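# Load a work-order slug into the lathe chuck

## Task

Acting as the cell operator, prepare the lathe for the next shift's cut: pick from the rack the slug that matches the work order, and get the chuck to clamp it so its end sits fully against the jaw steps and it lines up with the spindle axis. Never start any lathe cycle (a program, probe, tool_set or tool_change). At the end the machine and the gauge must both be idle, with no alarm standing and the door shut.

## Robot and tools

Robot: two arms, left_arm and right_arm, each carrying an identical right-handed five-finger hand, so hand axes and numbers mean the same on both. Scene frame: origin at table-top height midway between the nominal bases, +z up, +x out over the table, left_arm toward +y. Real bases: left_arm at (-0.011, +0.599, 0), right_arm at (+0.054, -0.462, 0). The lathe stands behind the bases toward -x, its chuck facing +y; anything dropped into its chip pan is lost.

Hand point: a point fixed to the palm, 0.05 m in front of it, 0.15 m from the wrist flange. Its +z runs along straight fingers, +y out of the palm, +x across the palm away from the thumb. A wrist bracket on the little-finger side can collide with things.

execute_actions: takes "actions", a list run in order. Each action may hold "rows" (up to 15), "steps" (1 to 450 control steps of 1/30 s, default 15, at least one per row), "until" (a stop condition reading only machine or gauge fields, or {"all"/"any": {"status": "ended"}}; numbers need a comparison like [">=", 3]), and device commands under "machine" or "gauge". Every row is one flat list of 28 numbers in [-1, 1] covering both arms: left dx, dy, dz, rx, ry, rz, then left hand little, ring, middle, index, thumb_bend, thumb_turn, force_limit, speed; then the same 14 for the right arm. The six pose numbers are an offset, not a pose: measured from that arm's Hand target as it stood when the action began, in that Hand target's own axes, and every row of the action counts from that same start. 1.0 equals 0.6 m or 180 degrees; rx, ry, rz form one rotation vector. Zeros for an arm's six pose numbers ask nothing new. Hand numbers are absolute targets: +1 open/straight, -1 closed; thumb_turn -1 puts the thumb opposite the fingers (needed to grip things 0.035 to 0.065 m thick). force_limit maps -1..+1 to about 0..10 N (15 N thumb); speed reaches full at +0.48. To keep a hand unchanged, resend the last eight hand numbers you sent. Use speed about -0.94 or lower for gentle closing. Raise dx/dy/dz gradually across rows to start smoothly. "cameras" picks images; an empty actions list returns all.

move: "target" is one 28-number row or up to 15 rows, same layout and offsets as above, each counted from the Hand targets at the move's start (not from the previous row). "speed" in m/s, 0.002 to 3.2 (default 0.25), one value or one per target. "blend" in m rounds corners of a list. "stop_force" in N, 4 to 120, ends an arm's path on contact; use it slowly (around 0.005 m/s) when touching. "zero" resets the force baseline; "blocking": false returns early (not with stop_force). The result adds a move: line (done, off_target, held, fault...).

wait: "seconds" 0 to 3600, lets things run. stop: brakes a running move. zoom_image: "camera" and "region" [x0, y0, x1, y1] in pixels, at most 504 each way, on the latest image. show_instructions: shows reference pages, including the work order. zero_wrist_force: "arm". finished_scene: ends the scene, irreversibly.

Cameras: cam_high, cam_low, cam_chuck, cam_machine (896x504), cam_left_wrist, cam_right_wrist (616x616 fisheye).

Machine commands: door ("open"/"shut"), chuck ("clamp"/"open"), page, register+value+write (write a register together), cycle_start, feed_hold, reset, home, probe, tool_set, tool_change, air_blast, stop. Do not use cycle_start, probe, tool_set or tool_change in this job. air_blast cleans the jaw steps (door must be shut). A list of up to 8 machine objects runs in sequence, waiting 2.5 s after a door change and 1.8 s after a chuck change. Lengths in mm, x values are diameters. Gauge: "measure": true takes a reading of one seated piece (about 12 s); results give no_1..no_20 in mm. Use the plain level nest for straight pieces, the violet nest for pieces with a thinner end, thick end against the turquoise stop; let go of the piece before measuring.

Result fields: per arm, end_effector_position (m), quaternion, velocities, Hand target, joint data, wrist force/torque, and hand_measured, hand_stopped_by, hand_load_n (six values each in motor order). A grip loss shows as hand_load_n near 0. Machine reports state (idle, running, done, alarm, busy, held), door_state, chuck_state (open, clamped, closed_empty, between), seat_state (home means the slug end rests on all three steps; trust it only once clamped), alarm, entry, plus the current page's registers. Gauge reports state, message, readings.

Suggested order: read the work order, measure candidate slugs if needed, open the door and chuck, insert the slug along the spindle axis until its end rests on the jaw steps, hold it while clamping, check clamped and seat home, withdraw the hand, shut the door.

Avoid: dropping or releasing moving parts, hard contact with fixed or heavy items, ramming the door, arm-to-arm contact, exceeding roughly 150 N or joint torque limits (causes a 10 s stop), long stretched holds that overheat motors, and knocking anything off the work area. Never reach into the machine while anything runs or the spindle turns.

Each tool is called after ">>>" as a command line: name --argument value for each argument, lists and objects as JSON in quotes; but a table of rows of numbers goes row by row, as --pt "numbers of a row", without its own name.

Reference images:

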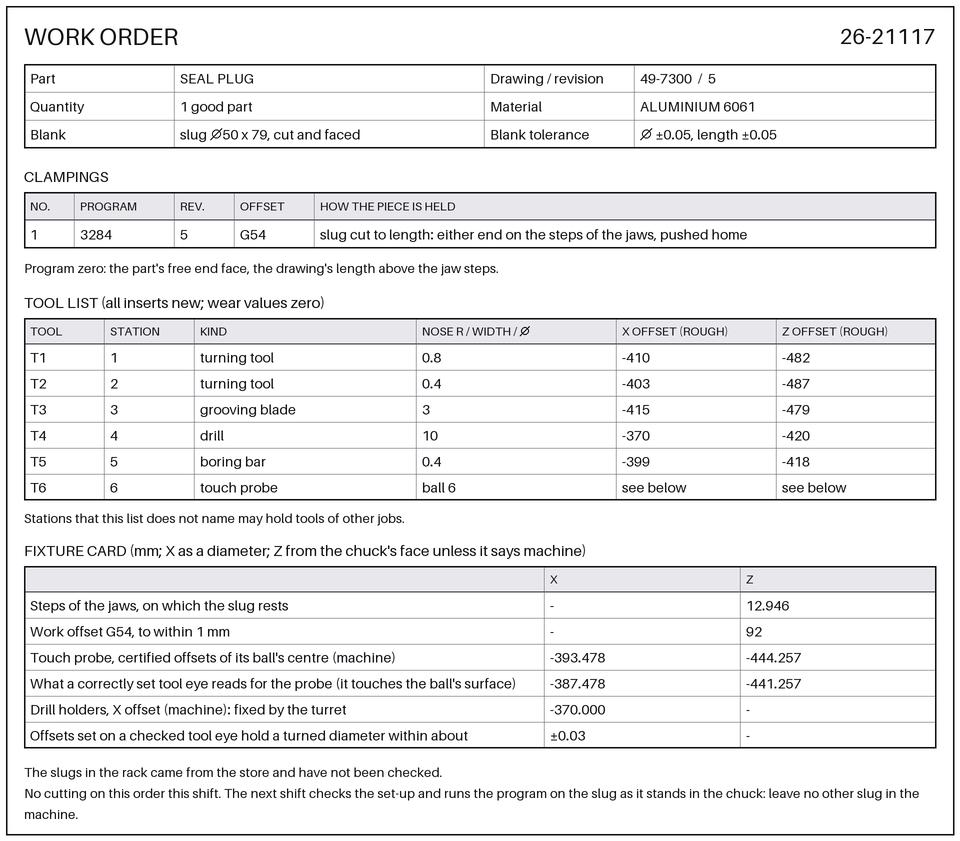

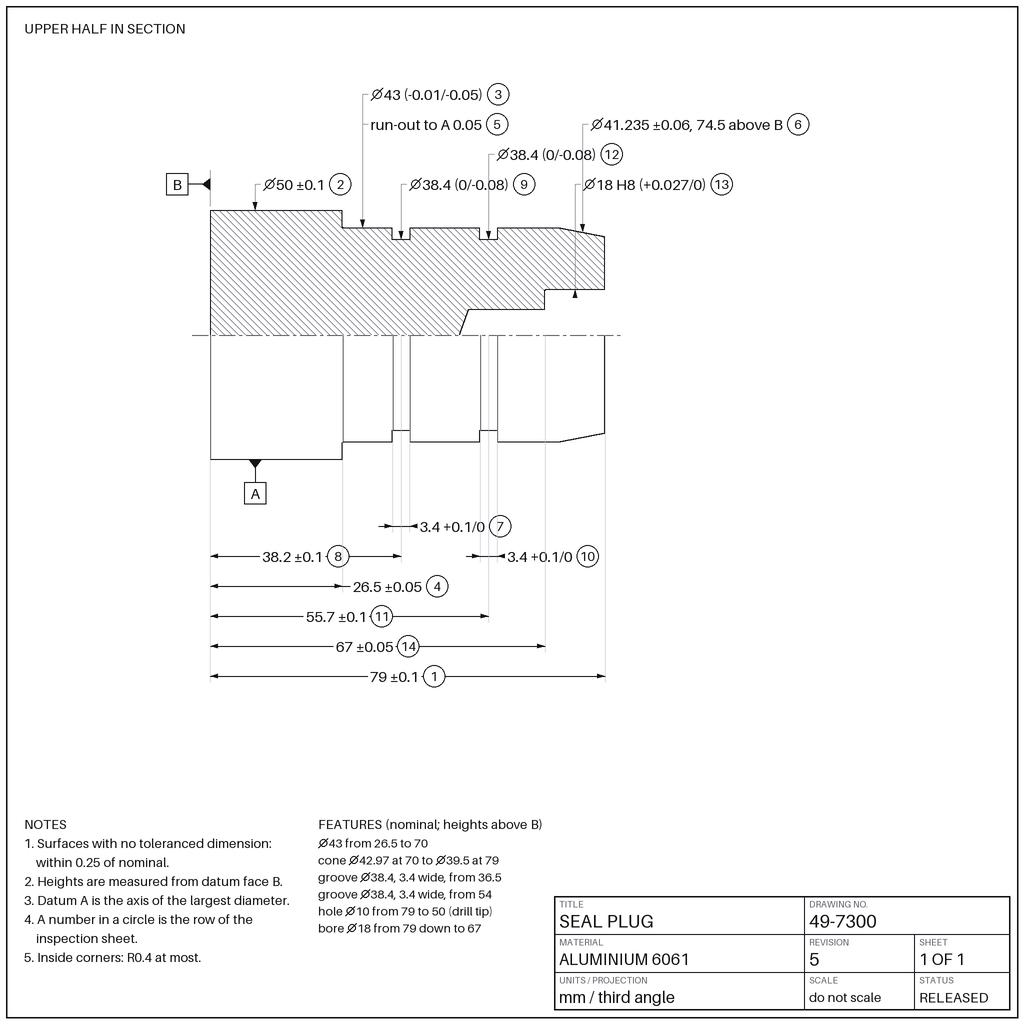

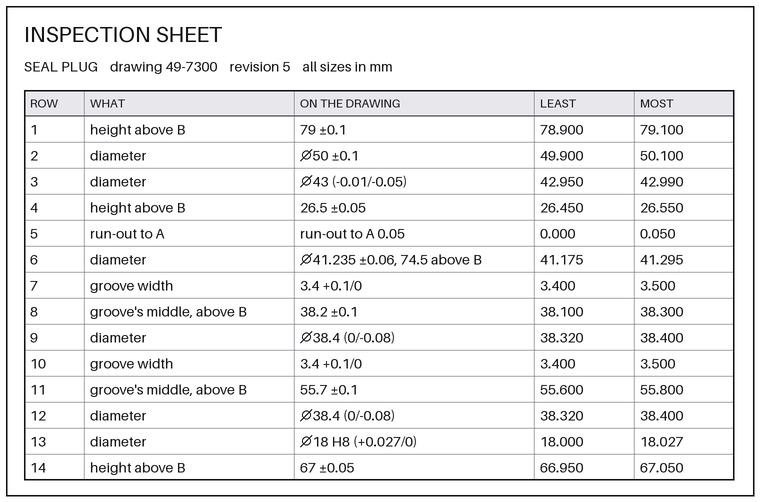

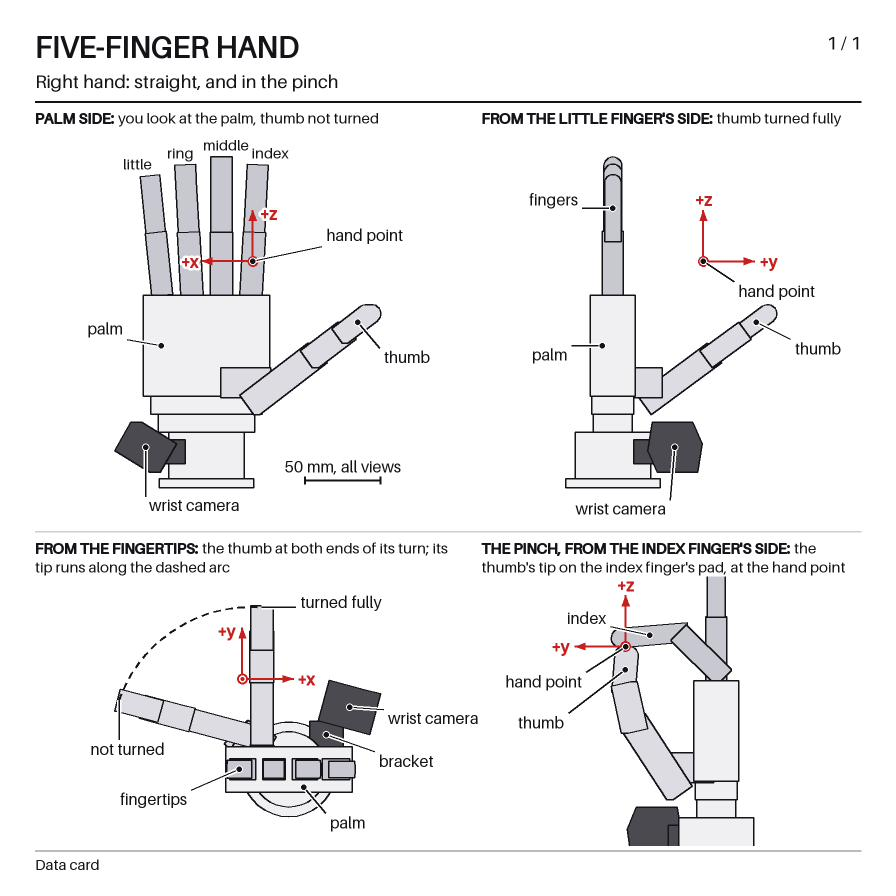

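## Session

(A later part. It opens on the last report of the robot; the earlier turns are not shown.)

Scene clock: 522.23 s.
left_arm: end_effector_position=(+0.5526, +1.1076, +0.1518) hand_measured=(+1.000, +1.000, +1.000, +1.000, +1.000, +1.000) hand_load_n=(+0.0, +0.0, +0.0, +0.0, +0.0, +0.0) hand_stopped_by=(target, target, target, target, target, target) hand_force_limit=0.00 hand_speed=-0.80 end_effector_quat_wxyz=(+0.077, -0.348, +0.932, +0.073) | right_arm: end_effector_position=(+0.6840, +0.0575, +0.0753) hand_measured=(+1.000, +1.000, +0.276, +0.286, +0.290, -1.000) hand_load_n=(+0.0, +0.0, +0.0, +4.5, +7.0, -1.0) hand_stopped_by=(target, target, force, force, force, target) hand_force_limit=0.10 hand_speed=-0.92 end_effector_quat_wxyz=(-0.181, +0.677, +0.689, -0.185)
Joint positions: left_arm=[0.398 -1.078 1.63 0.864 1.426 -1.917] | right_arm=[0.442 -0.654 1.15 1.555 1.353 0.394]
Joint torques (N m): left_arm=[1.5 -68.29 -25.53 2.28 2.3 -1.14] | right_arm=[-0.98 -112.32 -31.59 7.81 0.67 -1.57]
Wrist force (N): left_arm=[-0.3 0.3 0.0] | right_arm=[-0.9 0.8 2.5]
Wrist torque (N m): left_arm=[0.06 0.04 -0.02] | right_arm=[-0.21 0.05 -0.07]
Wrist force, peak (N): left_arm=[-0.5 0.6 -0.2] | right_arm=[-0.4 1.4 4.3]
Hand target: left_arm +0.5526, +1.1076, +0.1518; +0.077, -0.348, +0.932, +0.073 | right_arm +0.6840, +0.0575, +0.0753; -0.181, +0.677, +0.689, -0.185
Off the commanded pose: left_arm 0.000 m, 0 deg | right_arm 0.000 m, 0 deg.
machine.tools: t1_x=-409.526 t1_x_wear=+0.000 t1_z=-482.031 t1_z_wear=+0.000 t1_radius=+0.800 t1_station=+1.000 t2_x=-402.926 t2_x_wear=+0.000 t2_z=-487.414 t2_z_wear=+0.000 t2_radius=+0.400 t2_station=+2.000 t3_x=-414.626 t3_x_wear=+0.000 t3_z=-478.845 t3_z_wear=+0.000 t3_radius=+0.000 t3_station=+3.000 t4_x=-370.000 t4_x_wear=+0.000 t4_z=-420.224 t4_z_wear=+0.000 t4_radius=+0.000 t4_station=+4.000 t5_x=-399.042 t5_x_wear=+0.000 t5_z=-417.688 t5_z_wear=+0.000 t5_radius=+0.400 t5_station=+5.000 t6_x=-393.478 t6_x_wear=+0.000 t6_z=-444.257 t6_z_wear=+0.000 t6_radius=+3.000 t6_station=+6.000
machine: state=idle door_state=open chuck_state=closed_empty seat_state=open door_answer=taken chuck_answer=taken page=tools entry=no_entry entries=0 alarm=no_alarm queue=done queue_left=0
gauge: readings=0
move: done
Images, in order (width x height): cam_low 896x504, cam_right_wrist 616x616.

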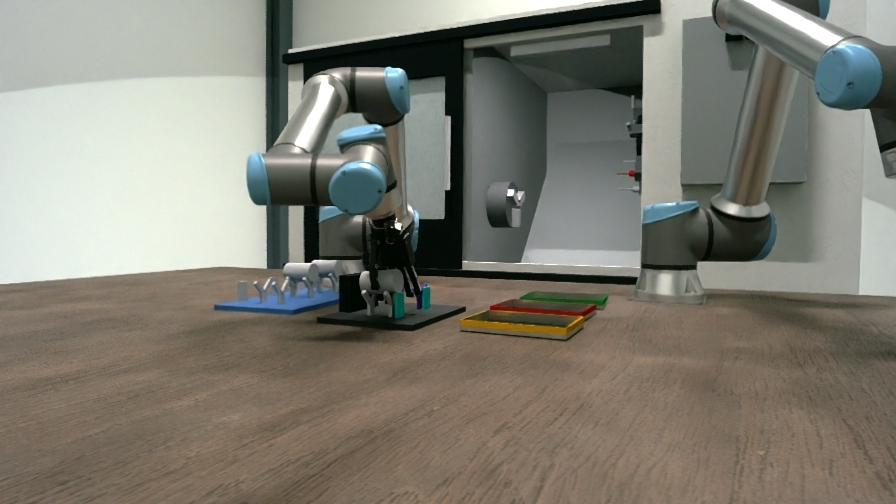

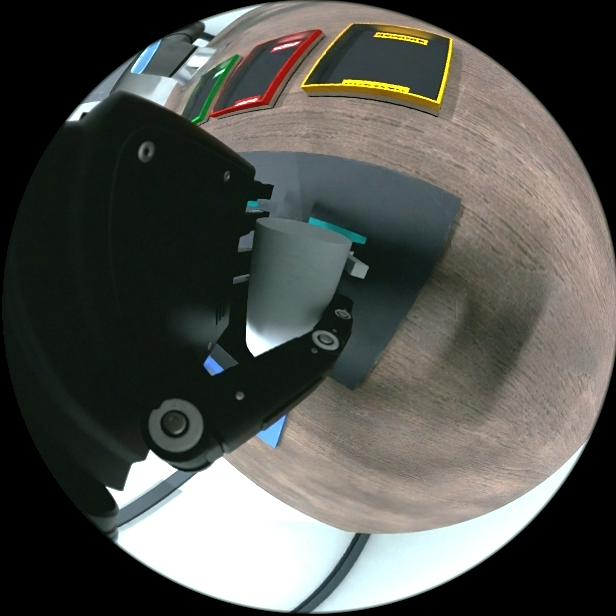

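>>> move --pt "0 0 0 0 0 0 1 1 1 1 1 1 0 -0.8 0 -0.01 -0.0173 0 0 0 1 1 -0.35 -0.35 -0.35 -1 0.1 -0.92" --pt "0 0 0 0 0 0 1 1 1 1 1 1 0 -0.8 -0.01 -0.01 -0.0173 0 0 0 1 1 -0.35 -0.35 -0.35 -1 0.1 -0.92" --speed 0.02 --cameras '["cam_right_wrist","cam_low"]'

>>> zoom_image --camera "cam_right_wrist" --region '[220, 170, 440, 390]'

>>> zoom_image --camera "cam_low" --region '[330, 240, 430, 330]'

Scene clock: 567.03 s.
left_arm: end_effector_position=(+0.5526, +1.1076, +0.1518) hand_measured=(+1.000, +1.000, +1.000, +1.000, +1.000, +1.000) hand_load_n=(+0.0, +0.5, +0.0, +0.0, +0.0, +0.0) hand_stopped_by=(target, target, target, target, target, target) hand_force_limit=0.00 hand_speed=-0.80 end_effector_quat_wxyz=(+0.077, -0.348, +0.932, +0.073) | right_arm: end_effector_position=(+0.6840, +0.0517, +0.0873) hand_measured=(+1.000, +1.000, +0.276, +0.286, +0.290, -1.000) hand_load_n=(+0.0, +0.0, +0.5, +1.0, +10.0, -2.0) hand_stopped_by=(target, target, force, force, force, target) hand_force_limit=0.10 hand_speed=-0.92 end_effector_quat_wxyz=(-0.181, +0.677, +0.689, -0.184)
Joint positions: left_arm=[0.398 -1.078 1.63 0.864 1.426 -1.917] | right_arm=[0.435 -0.67 1.158 1.564 1.356 0.388]
Joint torques (N m): left_arm=[0.87 -67.8 -25.65 2.09 2.45 -1.04] | right_arm=[-28.34 -79.29 -23.39 13.3 26.36 4.68]
Wrist force (N): left_arm=[-0.2 0.5 -0.1] | right_arm=[67.8 -1.3 -2.0]
Wrist torque (N m): left_arm=[0.10 0.03 -0.01] | right_arm=[-0.03 3.15 1.41]
Wrist force, peak (N): left_arm=[-0.6 0.6 -0.3] | right_arm=[67.8 -1.3 -2.0]
Hand target: left_arm +0.5526, +1.1076, +0.1518; +0.077, -0.348, +0.932, +0.073 | right_arm +0.6841, +0.0515, +0.0873; -0.181, +0.677, +0.689, -0.185
Off the commanded pose: left_arm 0.000 m, 0 deg | right_arm 0.000 m, 0 deg.
machine.tools: t1_x=-409.526 t1_x_wear=+0.000 t1_z=-482.031 t1_z_wear=+0.000 t1_radius=+0.800 t1_station=+1.000 t2_x=-402.926 t2_x_wear=+0.000 t2_z=-487.414 t2_z_wear=+0.000 t2_radius=+0.400 t2_station=+2.000 t3_x=-414.626 t3_x_wear=+0.000 t3_z=-478.845 t3_z_wear=+0.000 t3_radius=+0.000 t3_station=+3.000 t4_x=-370.000 t4_x_wear=+0.000 t4_z=-420.224 t4_z_wear=+0.000 t4_radius=+0.000 t4_station=+4.000 t5_x=-399.042 t5_x_wear=+0.000 t5_z=-417.688 t5_z_wear=+0.000 t5_radius=+0.400 t5_station=+5.000 t6_x=-393.478 t6_x_wear=+0.000 t6_z=-444.257 t6_z_wear=+0.000 t6_radius=+3.000 t6_station=+6.000
machine: state=idle door_state=open chuck_state=closed_empty seat_state=open door_answer=taken chuck_answer=taken page=tools entry=no_entry entries=0 alarm=no_alarm queue=done queue_left=0
gauge: readings=0
move: done
Images, in order (width x height): cam_low 896x504, cam_right_wrist 616x616.

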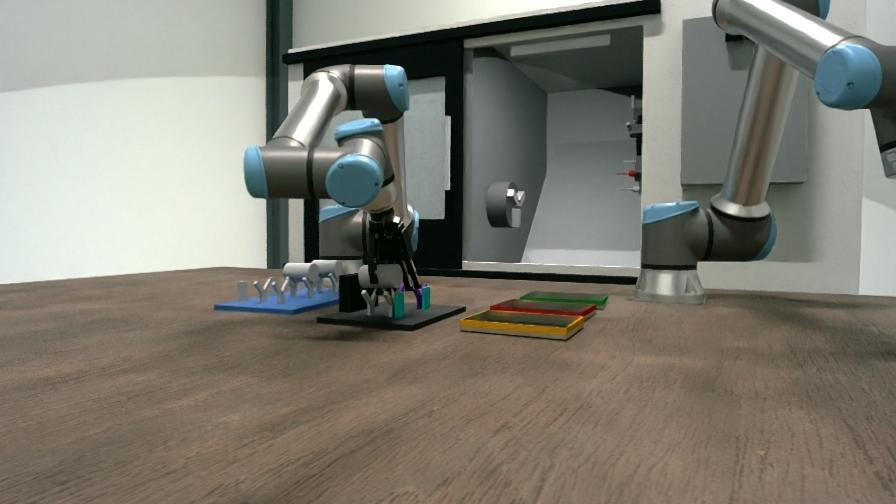

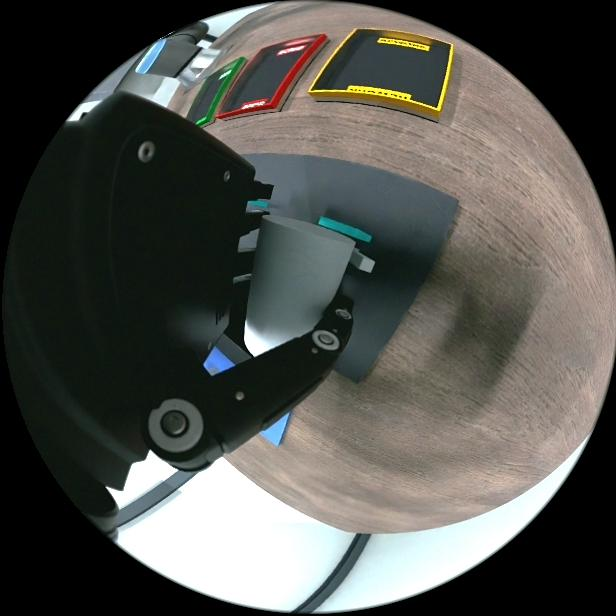

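Scaled by 2.291 from the camera's image (finer frame: 880x880).

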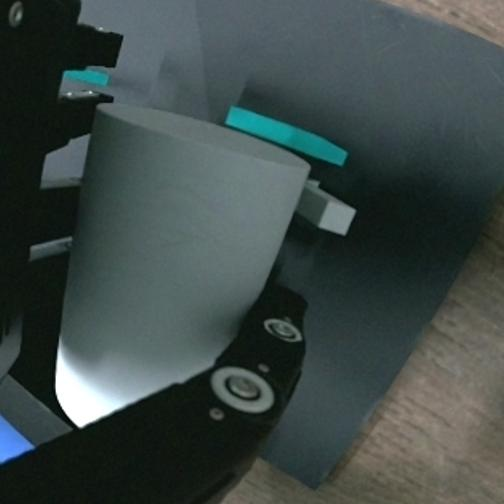

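Scaled by 5.040 from the camera's image (finer frame: 1280x720).

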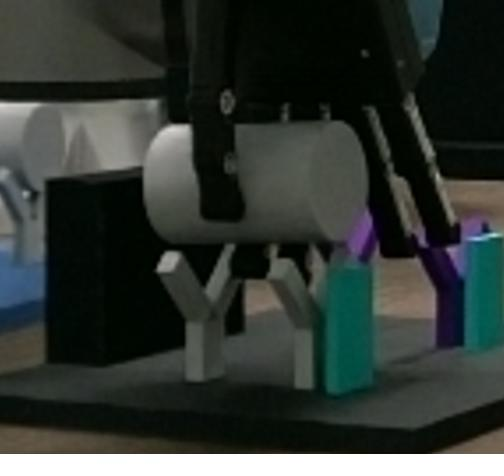

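>>> move --pt "0 0 0 0 0 0 1 1 1 1 1 1 0 -0.8 0.006 0 0 0 0 0 1 1 -0.35 -0.35 -0.35 -1 0.1 -0.92" --speed 0.02 --cameras '["cam_right_wrist","cam_low"]'

>>> zoom_image --camera "cam_low" --region '[330, 240, 430, 330]'

Scene clock: 583.57 s.
left_arm: end_effector_position=(+0.5526, +1.1076, +0.1518) hand_measured=(+1.000, +1.000, +1.000, +1.000, +1.000, +1.000) hand_load_n=(+0.0, +0.0, +0.0, +0.0, +0.0, +0.0) hand_stopped_by=(target, target, target, target, target, target) hand_force_limit=0.00 hand_speed=-0.80 end_effector_quat_wxyz=(+0.077, -0.348, +0.932, +0.073) | right_arm: end_effector_position=(+0.6841, +0.0550, +0.0872) hand_measured=(+1.000, +1.000, +0.276, +0.286, +0.290, -1.000) hand_load_n=(+0.0, +0.0, +2.0, +3.0, +8.0, -0.5) hand_stopped_by=(target, target, force, force, force, target) hand_force_limit=0.10 hand_speed=-0.92 end_effector_quat_wxyz=(-0.181, +0.677, +0.689, -0.185)
Joint positions: left_arm=[0.398 -1.078 1.63 0.864 1.426 -1.917] | right_arm=[0.439 -0.666 1.15 1.567 1.354 0.392]
Joint torques (N m): left_arm=[1.25 -68.31 -24.63 2.1 2.44 -0.97] | right_arm=[1.23 -112.55 -22.56 2.46 -2.19 -2.56]
Wrist force (N): left_arm=[-0.2 0.5 -0.3] | right_arm=[-2.7 0.9 9.4]
Wrist torque (N m): left_arm=[0.09 0.03 -0.01] | right_arm=[-0.58 0.16 -0.20]
Wrist force, peak (N): left_arm=[-0.3 0.8 -0.3] | right_arm=[73.6 -3.5 -4.4]
Hand target: left_arm +0.5526, +1.1076, +0.1518; +0.077, -0.348, +0.932, +0.073 | right_arm +0.6840, +0.0551, +0.0873; -0.181, +0.677, +0.689, -0.185
Off the commanded pose: left_arm 0.000 m, 0 deg | right_arm 0.000 m, 0 deg.
machine.tools: t1_x=-409.526 t1_x_wear=+0.000 t1_z=-482.031 t1_z_wear=+0.000 t1_radius=+0.800 t1_station=+1.000 t2_x=-402.926 t2_x_wear=+0.000 t2_z=-487.414 t2_z_wear=+0.000 t2_radius=+0.400 t2_station=+2.000 t3_x=-414.626 t3_x_wear=+0.000 t3_z=-478.845 t3_z_wear=+0.000 t3_radius=+0.000 t3_station=+3.000 t4_x=-370.000 t4_x_wear=+0.000 t4_z=-420.224 t4_z_wear=+0.000 t4_radius=+0.000 t4_station=+4.000 t5_x=-399.042 t5_x_wear=+0.000 t5_z=-417.688 t5_z_wear=+0.000 t5_radius=+0.400 t5_station=+5.000 t6_x=-393.478 t6_x_wear=+0.000 t6_z=-444.257 t6_z_wear=+0.000 t6_radius=+3.000 t6_station=+6.000
machine: state=idle door_state=open chuck_state=closed_empty seat_state=open door_answer=taken chuck_answer=taken page=tools entry=no_entry entries=0 alarm=no_alarm queue=done queue_left=0
gauge: readings=0
move: done
Images, in order (width x height): cam_low 896x504, cam_right_wrist 616x616.

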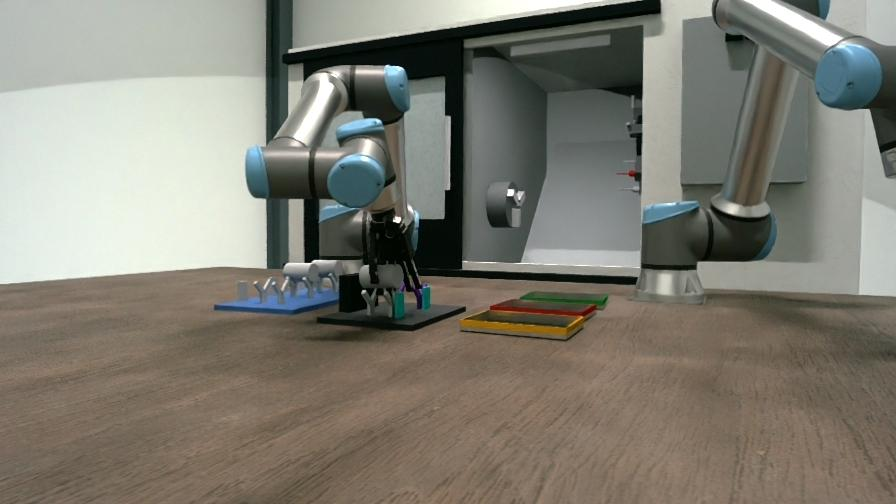

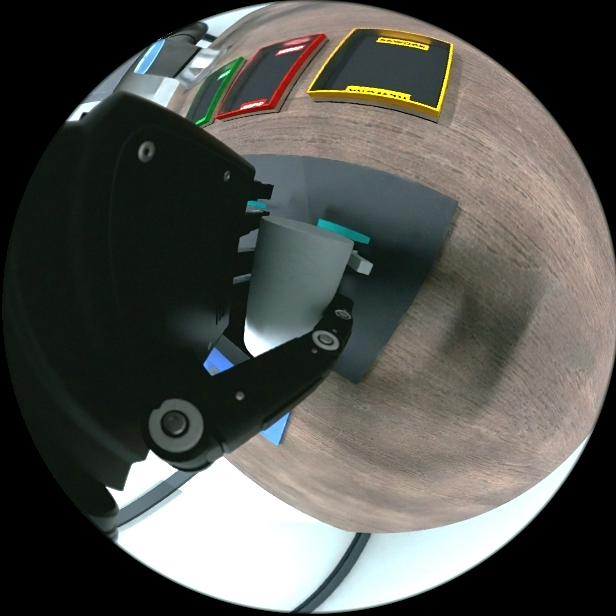

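Scaled by 5.040 from the camera's image (finer frame: 1280x720).

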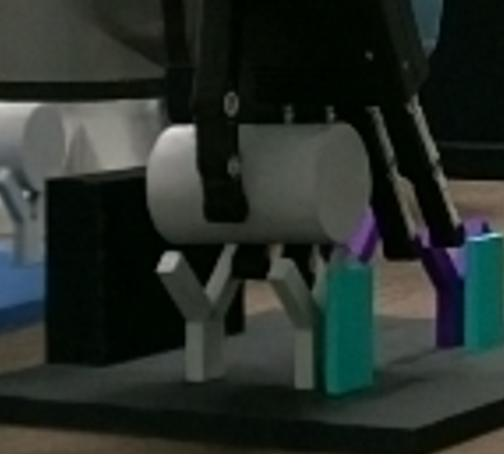

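>>> move --pt "0 0 0 0 0 0 1 1 1 1 1 1 0 -0.8 0 -0.094 -0.1628 0 0 0 1 1 -0.35 -0.35 -0.35 -1 0.1 -0.92" --pt "0 0 0 0 0 0 1 1 1 1 1 1 0 -0.8 -0.5532 -0.1605 -0.105 0 -0.0156 -0.0269 1 1 -0.35 -0.35 -0.35 -1 0.1 -0.92" --pt "0 0 0 0 0 0 1 1 1 1 1 1 0 -0.8 -0.5532 -0.073 0.0465 0 -0.0156 -0.0269 1 1 -0.35 -0.35 -0.35 -1 0.1 -0.92" --speed '[0.12,0.18,0.1]' --blend '[0.04,0.02,0]' --cameras '["cam_right_wrist","cam_low"]'

>>> zoom_image --camera "cam_right_wrist" --region '[220, 170, 440, 390]'

>>> zoom_image --camera "cam_low" --region '[220, 230, 320, 320]'

Scene clock: 653.33 s.
left_arm: end_effector_position=(+0.5526, +1.1076, +0.1518) hand_measured=(+1.000, +1.000, +1.000, +1.000, +1.000, +1.000) hand_load_n=(+0.0, +0.0, +0.0, +0.0, +0.0, +0.0) hand_stopped_by=(target, target, target, target, target, target) hand_force_limit=0.00 hand_speed=-0.80 end_effector_quat_wxyz=(+0.077, -0.348, +0.932, +0.073) | right_arm: end_effector_position=(+0.6381, -0.2777, +0.0851) hand_measured=(+1.000, +1.000, +0.276, +0.286, +0.290, -1.000) hand_load_n=(+0.0, +0.0, +2.0, +3.0, +8.5, -0.5) hand_stopped_by=(target, target, force, force, force, target) hand_force_limit=0.10 hand_speed=-0.92 end_effector_quat_wxyz=(-0.172, +0.642, +0.721, -0.193)
Joint positions: left_arm=[0.398 -1.078 1.63 0.864 1.426 -1.917] | right_arm=[0.051 -0.94 1.689 1.345 1.592 -0.035]
Joint torques (N m): left_arm=[1.57 -68.08 -24.53 2.02 2.27 -0.97] | right_arm=[-9.55 -87.35 -32.2 7.59 -2.12 -1.18]
Wrist force (N): left_arm=[-0.1 0.3 0.1] | right_arm=[-2.6 0.8 9.4]
Wrist torque (N m): left_arm=[0.05 0.00 0.00] | right_arm=[-0.58 0.14 0.13]
Wrist force, peak (N): left_arm=[-0.7 0.6 -0.1] | right_arm=[-2.9 2.0 11.3]
Hand target: left_arm +0.5526, +1.1076, +0.1518; +0.077, -0.348, +0.932, +0.073 | right_arm +0.6382, -0.2777, +0.0851; -0.172, +0.642, +0.721, -0.193
Off the commanded pose: left_arm 0.000 m, 0 deg | right_arm 0.000 m, 0 deg.
machine.tools: t1_x=-409.526 t1_x_wear=+0.000 t1_z=-482.031 t1_z_wear=+0.000 t1_radius=+0.800 t1_station=+1.000 t2_x=-402.926 t2_x_wear=+0.000 t2_z=-487.414 t2_z_wear=+0.000 t2_radius=+0.400 t2_station=+2.000 t3_x=-414.626 t3_x_wear=+0.000 t3_z=-478.845 t3_z_wear=+0.000 t3_radius=+0.000 t3_station=+3.000 t4_x=-370.000 t4_x_wear=+0.000 t4_z=-420.224 t4_z_wear=+0.000 t4_radius=+0.000 t4_station=+4.000 t5_x=-399.042 t5_x_wear=+0.000 t5_z=-417.688 t5_z_wear=+0.000 t5_radius=+0.400 t5_station=+5.000 t6_x=-393.478 t6_x_wear=+0.000 t6_z=-444.257 t6_z_wear=+0.000 t6_radius=+3.000 t6_station=+6.000
machine: state=idle door_state=open chuck_state=closed_empty seat_state=open door_answer=taken chuck_answer=taken page=tools entry=no_entry entries=0 alarm=no_alarm queue=done queue_left=0
gauge: readings=0
move: done
Images, in order (width x height): cam_low 896x504, cam_right_wrist 616x616.

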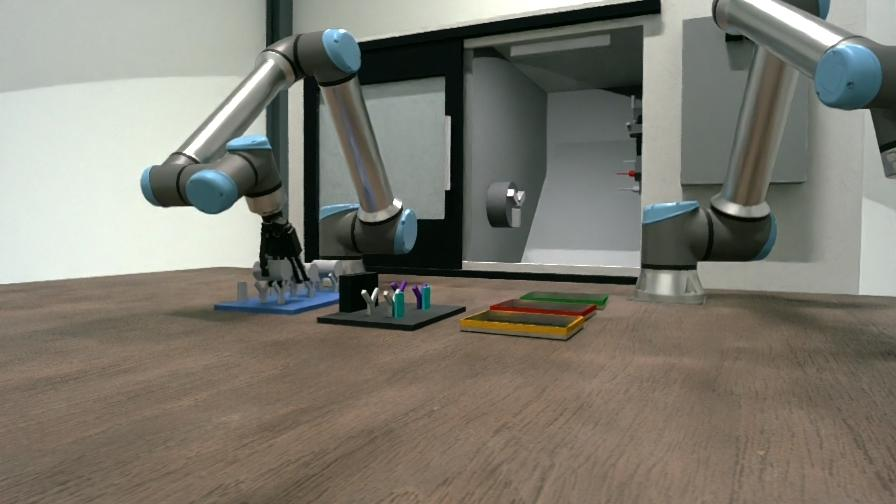

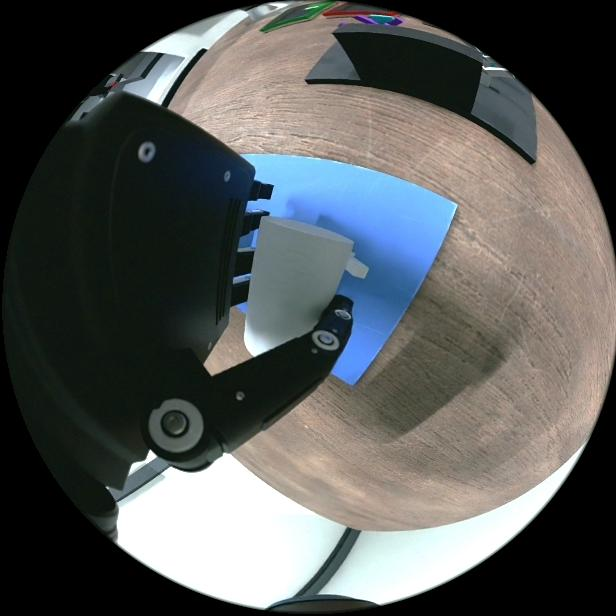

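Scaled by 2.291 from the camera's image (finer frame: 880x880).

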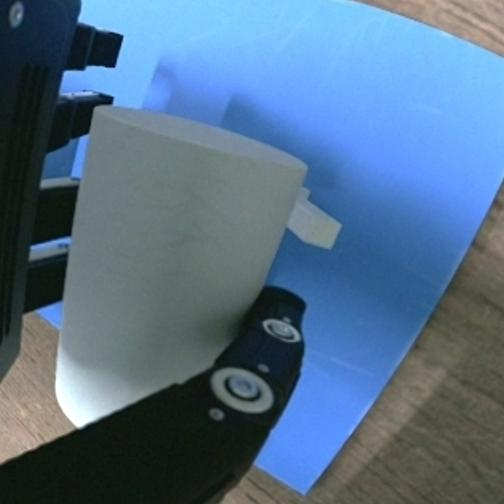

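Scaled by 5.040 from the camera's image (finer frame: 1280x720).

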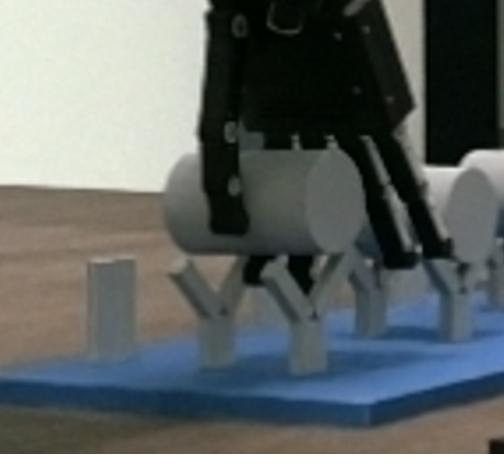

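>>> zero_wrist_force --arm "right_arm"

>>> move --pt "0 0 0 0 0 0 1 1 1 1 1 1 0 -0.8 0 0.0121 0.021 0 0 0 1 1 -0.35 -0.35 -0.35 -1 0.1 -0.92" --speed 0.015 --stop_force 8 --cameras '["cam_right_wrist","cam_low"]'

>>> zoom_image --camera "cam_low" --region '[220, 230, 320, 320]'

Wrist force sensor zeroed.

Scene clock: 662.90 s.
left_arm: end_effector_position=(+0.5526, +1.1076, +0.1518) hand_measured=(+1.000, +1.000, +1.000, +1.000, +1.000, +1.000) hand_load_n=(+0.0, +0.0, +0.0, +0.0, +0.0, +0.0) hand_stopped_by=(target, target, target, target, target, target) hand_force_limit=0.00 hand_speed=-0.80 end_effector_quat_wxyz=(+0.077, -0.348, +0.932, +0.073) | right_arm: end_effector_position=(+0.6381, -0.2777, +0.0705) hand_measured=(+1.000, +1.000, +0.276, +0.286, +0.290, -1.000) hand_load_n=(+0.0, +0.0, +2.5, +2.0, +7.5, +0.0) hand_stopped_by=(target, target, force, force, force, target) hand_force_limit=0.10 hand_speed=-0.92 end_effector_quat_wxyz=(-0.172, +0.642, +0.721, -0.193)
Joint positions: left_arm=[0.398 -1.078 1.63 0.864 1.426 -1.917] | right_arm=[0.051 -0.924 1.693 1.325 1.592 -0.035]
Joint torques (N m): left_arm=[1.17 -69.02 -24.05 2.16 2.29 -1.15] | right_arm=[-10.68 -89.41 -30.59 7.89 1.67 -2.55]
Wrist force (N, zeroed by zero_wrist_force on right_arm): left_arm=[-0.3 0.4 -0.2] | right_arm=[0.2 -0.6 -0.5]
Wrist torque (N m, zeroed by zero_wrist_force on right_arm): left_arm=[0.08 0.03 -0.01] | right_arm=[0.00 0.01 0.01]
Wrist force, peak (N, zeroed by zero_wrist_force on right_arm): left_arm=[-0.5 0.6 -0.4] | right_arm=[0.8 -1.8 -1.6]
Hand target: left_arm +0.5526, +1.1076, +0.1518; +0.077, -0.348, +0.932, +0.073 | right_arm +0.6382, -0.2777, +0.0705; -0.172, +0.642, +0.721, -0.193
Off the commanded pose: left_arm 0.000 m, 0 deg | right_arm 0.000 m, 0 deg.
machine.tools: t1_x=-409.526 t1_x_wear=+0.000 t1_z=-482.031 t1_z_wear=+0.000 t1_radius=+0.800 t1_station=+1.000 t2_x=-402.926 t2_x_wear=+0.000 t2_z=-487.414 t2_z_wear=+0.000 t2_radius=+0.400 t2_station=+2.000 t3_x=-414.626 t3_x_wear=+0.000 t3_z=-478.845 t3_z_wear=+0.000 t3_radius=+0.000 t3_station=+3.000 t4_x=-370.000 t4_x_wear=+0.000 t4_z=-420.224 t4_z_wear=+0.000 t4_radius=+0.000 t4_station=+4.000 t5_x=-399.042 t5_x_wear=+0.000 t5_z=-417.688 t5_z_wear=+0.000 t5_radius=+0.400 t5_station=+5.000 t6_x=-393.478 t6_x_wear=+0.000 t6_z=-444.257 t6_z_wear=+0.000 t6_radius=+3.000 t6_station=+6.000
machine: state=idle door_state=open chuck_state=closed_empty seat_state=open door_answer=taken chuck_answer=taken page=tools entry=no_entry entries=0 alarm=no_alarm queue=done queue_left=0
gauge: readings=0
move: done
Images, in order (width x height): cam_low 896x504, cam_right_wrist 616x616.

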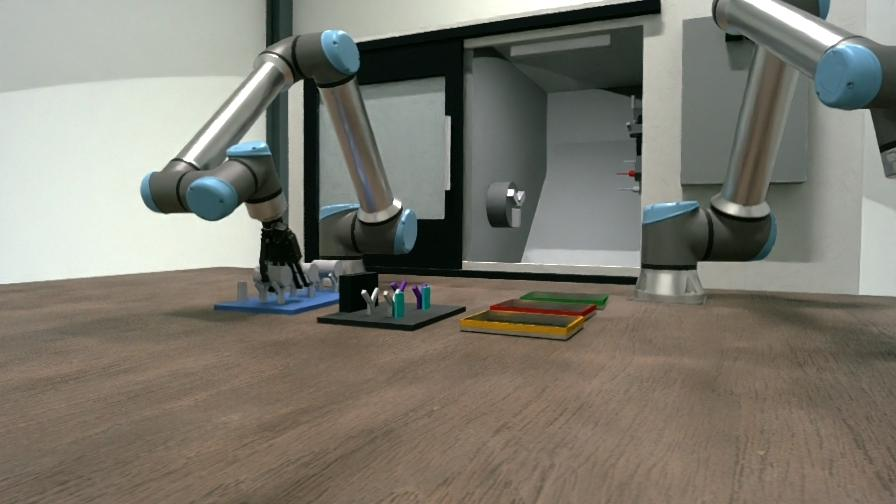

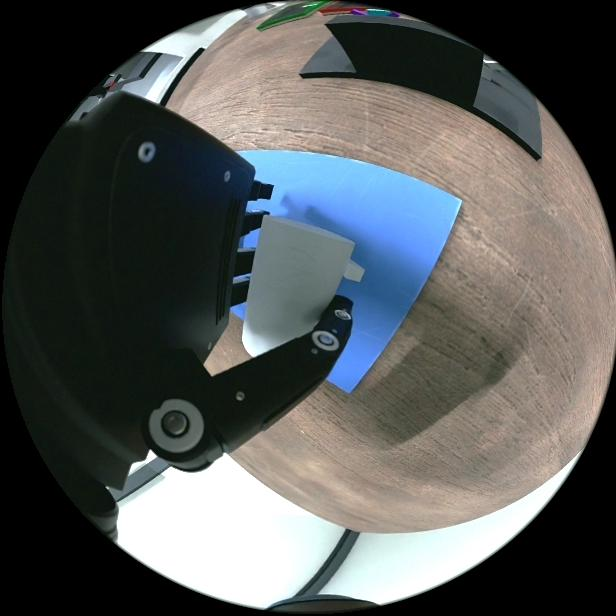

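Scaled by 5.040 from the camera's image (finer frame: 1280x720).

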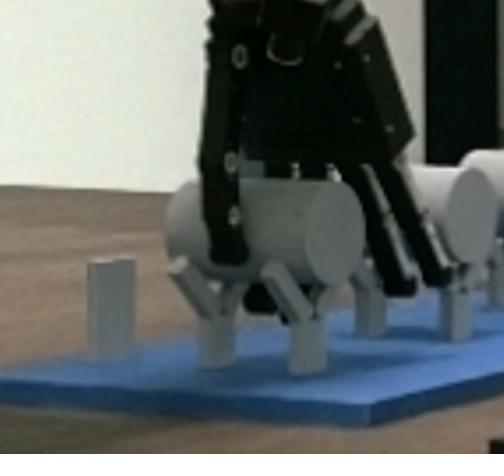

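>>> execute_actions --actions '[{"rows":[[0,0,0,0,0,0, 1,1,1,1,1,1,0,-0.8, 0,0,0,0,0,0, 1,1,0.6,0.6,0.6,-1,0.1,-0.9]],"steps":90}]'

>>> move --pt "0 0 0 0 0 0 1 1 1 1 1 1 0 -0.8 0.005 0 0 0 0 0 1 1 0.6 0.6 0.6 -1 0.1 -0.9" --speed 0.01 --stop_force 6 --cameras '["cam_right_wrist","cam_low"]'

>>> zoom_image --camera "cam_right_wrist" --region '[220, 170, 440, 390]'

Scene clock: 673.20 s.
left_arm: end_effector_position=(+0.5526, +1.1076, +0.1518) hand_measured=(+1.000, +1.000, +1.000, +1.000, +1.000, +1.000) hand_load_n=(+0.0, +0.0, +0.0, +0.0, +0.0, +0.0) hand_stopped_by=(target, target, target, target, target, target) hand_force_limit=0.00 hand_speed=-0.80 end_effector_quat_wxyz=(+0.077, -0.348, +0.932, +0.073) | right_arm: end_effector_position=(+0.6382, -0.2777, +0.0706) hand_measured=(+1.000, +1.000, +0.600, +0.600, +0.600, -1.000) hand_load_n=(+0.0, +0.0, +0.0, +0.0, +0.0, +0.0) hand_stopped_by=(target, target, target, target, target, target) hand_force_limit=0.10 hand_speed=-0.90 end_effector_quat_wxyz=(-0.172, +0.642, +0.721, -0.193)
Joint positions: left_arm=[0.398 -1.078 1.63 0.864 1.426 -1.917] | right_arm=[0.051 -0.924 1.693 1.325 1.592 -0.035]
Joint torques (N m): left_arm=[2.22 -69.07 -24.14 2.2 2.25 -1.08] | right_arm=[-6.61 -68.57 -21.36 1.52 1.59 -2.59]
Wrist force (N, zeroed by zero_wrist_force on right_arm): left_arm=[-0.3 0.3 -0.1] | right_arm=[-0.2 -2.0 -3.7]
Wrist torque (N m, zeroed by zero_wrist_force on right_arm): left_arm=[0.06 0.04 -0.02] | right_arm=[0.06 0.08 -0.04]
Wrist force, peak (N, zeroed by zero_wrist_force on right_arm): left_arm=[-0.7 0.6 -0.2] | right_arm=[-0.1 -1.8 -4.0]
Hand target: left_arm +0.5526, +1.1076, +0.1518; +0.077, -0.348, +0.932, +0.073 | right_arm +0.6382, -0.2777, +0.0705; -0.172, +0.642, +0.721, -0.193
Off the commanded pose: left_arm 0.000 m, 0 deg | right_arm 0.000 m, 0 deg.
machine.tools: t1_x=-409.526 t1_x_wear=+0.000 t1_z=-482.031 t1_z_wear=+0.000 t1_radius=+0.800 t1_station=+1.000 t2_x=-402.926 t2_x_wear=+0.000 t2_z=-487.414 t2_z_wear=+0.000 t2_radius=+0.400 t2_station=+2.000 t3_x=-414.626 t3_x_wear=+0.000 t3_z=-478.845 t3_z_wear=+0.000 t3_radius=+0.000 t3_station=+3.000 t4_x=-370.000 t4_x_wear=+0.000 t4_z=-420.224 t4_z_wear=+0.000 t4_radius=+0.000 t4_station=+4.000 t5_x=-399.042 t5_x_wear=+0.000 t5_z=-417.688 t5_z_wear=+0.000 t5_radius=+0.400 t5_station=+5.000 t6_x=-393.478 t6_x_wear=+0.000 t6_z=-444.257 t6_z_wear=+0.000 t6_radius=+3.000 t6_station=+6.000
machine: state=idle door_state=open chuck_state=closed_empty seat_state=open door_answer=taken chuck_answer=taken page=tools entry=no_entry entries=0 alarm=no_alarm queue=done queue_left=0
gauge: readings=0

Scene clock: 674.27 s.
left_arm: end_effector_position=(+0.5526, +1.1076, +0.1518) hand_measured=(+1.000, +1.000, +1.000, +1.000, +1.000, +1.000) hand_load_n=(+0.0, +0.0, +0.0, +0.0, +0.0, -0.5) hand_stopped_by=(target, target, target, target, target, target) hand_force_limit=0.00 hand_speed=-0.80 end_effector_quat_wxyz=(+0.077, -0.348, +0.932, +0.073) | right_arm: end_effector_position=(+0.6378, -0.2746, +0.0705) hand_measured=(+1.000, +1.000, +0.600, +0.600, +0.600, -1.000) hand_load_n=(+0.0, +0.0, +0.0, +0.0, +0.0, +0.0) hand_stopped_by=(target, target, target, target, target, target) hand_force_limit=0.10 hand_speed=-0.90 end_effector_quat_wxyz=(-0.172, +0.642, +0.721, -0.193)
Joint positions: left_arm=[0.398 -1.078 1.63 0.864 1.426 -1.917] | right_arm=[0.056 -0.923 1.691 1.325 1.589 -0.031]
Joint torques (N m): left_arm=[1.5 -68.48 -24.26 2.23 2.3 -1] | right_arm=[-9.8 -66.47 -26.28 6.32 0.83 -2.62]
Wrist force (N, zeroed by zero_wrist_force on right_arm): left_arm=[-0.2 0.1 -0.3] | right_arm=[-0.4 -2.1 -3.5]
Wrist torque (N m, zeroed by zero_wrist_force on right_arm): left_arm=[0.04 0.02 -0.02] | right_arm=[0.04 0.11 -0.05]
Wrist force, peak (N, zeroed by zero_wrist_force on right_arm): left_arm=[-0.5 0.6 0.0] | right_arm=[-0.1 -1.9 -3.8]
Hand target: left_arm +0.5526, +1.1076, +0.1518; +0.077, -0.348, +0.932, +0.073 | right_arm +0.6378, -0.2747, +0.0705; -0.172, +0.642, +0.721, -0.193
Off the commanded pose: left_arm 0.000 m, 0 deg | right_arm 0.000 m, 0 deg.
machine.tools: t1_x=-409.526 t1_x_wear=+0.000 t1_z=-482.031 t1_z_wear=+0.000 t1_radius=+0.800 t1_station=+1.000 t2_x=-402.926 t2_x_wear=+0.000 t2_z=-487.414 t2_z_wear=+0.000 t2_radius=+0.400 t2_station=+2.000 t3_x=-414.626 t3_x_wear=+0.000 t3_z=-478.845 t3_z_wear=+0.000 t3_radius=+0.000 t3_station=+3.000 t4_x=-370.000 t4_x_wear=+0.000 t4_z=-420.224 t4_z_wear=+0.000 t4_radius=+0.000 t4_station=+4.000 t5_x=-399.042 t5_x_wear=+0.000 t5_z=-417.688 t5_z_wear=+0.000 t5_radius=+0.400 t5_station=+5.000 t6_x=-393.478 t6_x_wear=+0.000 t6_z=-444.257 t6_z_wear=+0.000 t6_radius=+3.000 t6_station=+6.000
machine: state=idle door_state=open chuck_state=closed_empty seat_state=open door_answer=taken chuck_answer=taken page=tools entry=no_entry entries=0 alarm=no_alarm queue=done queue_left=0
gauge: readings=0
move: done
Images, in order (width x height): cam_low 896x504, cam_right_wrist 616x616.

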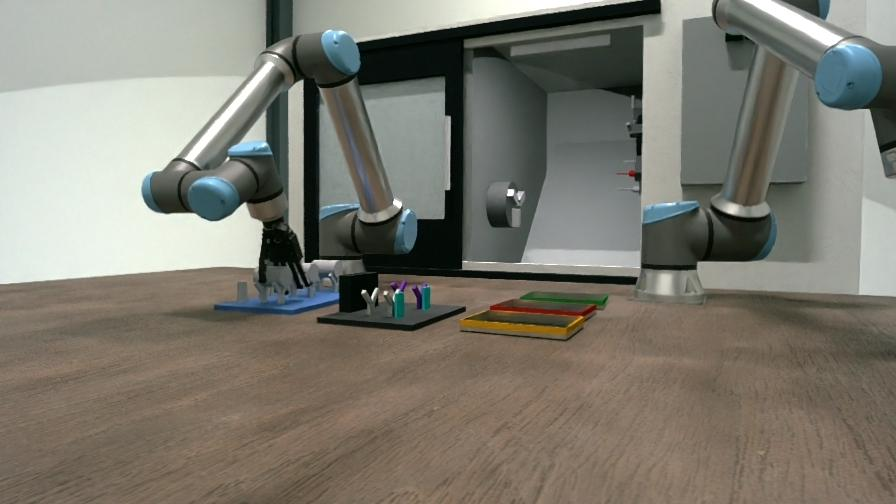

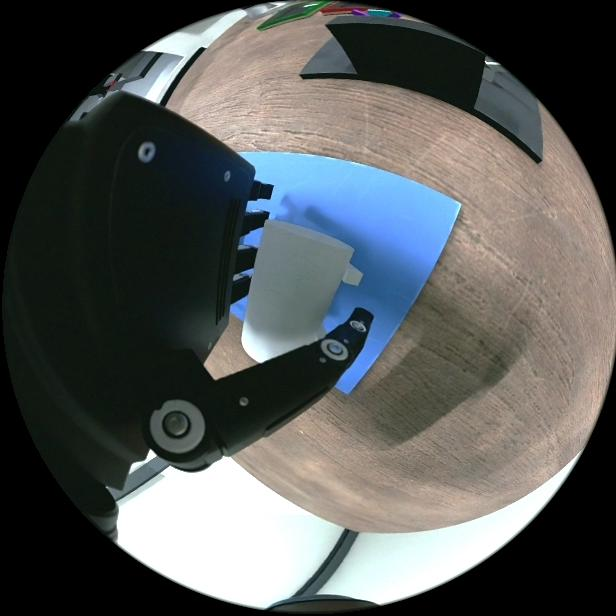

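Scaled by 2.291 from the camera's image (finer frame: 880x880).

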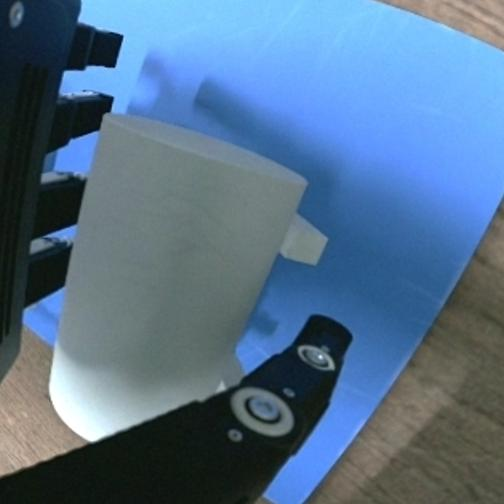

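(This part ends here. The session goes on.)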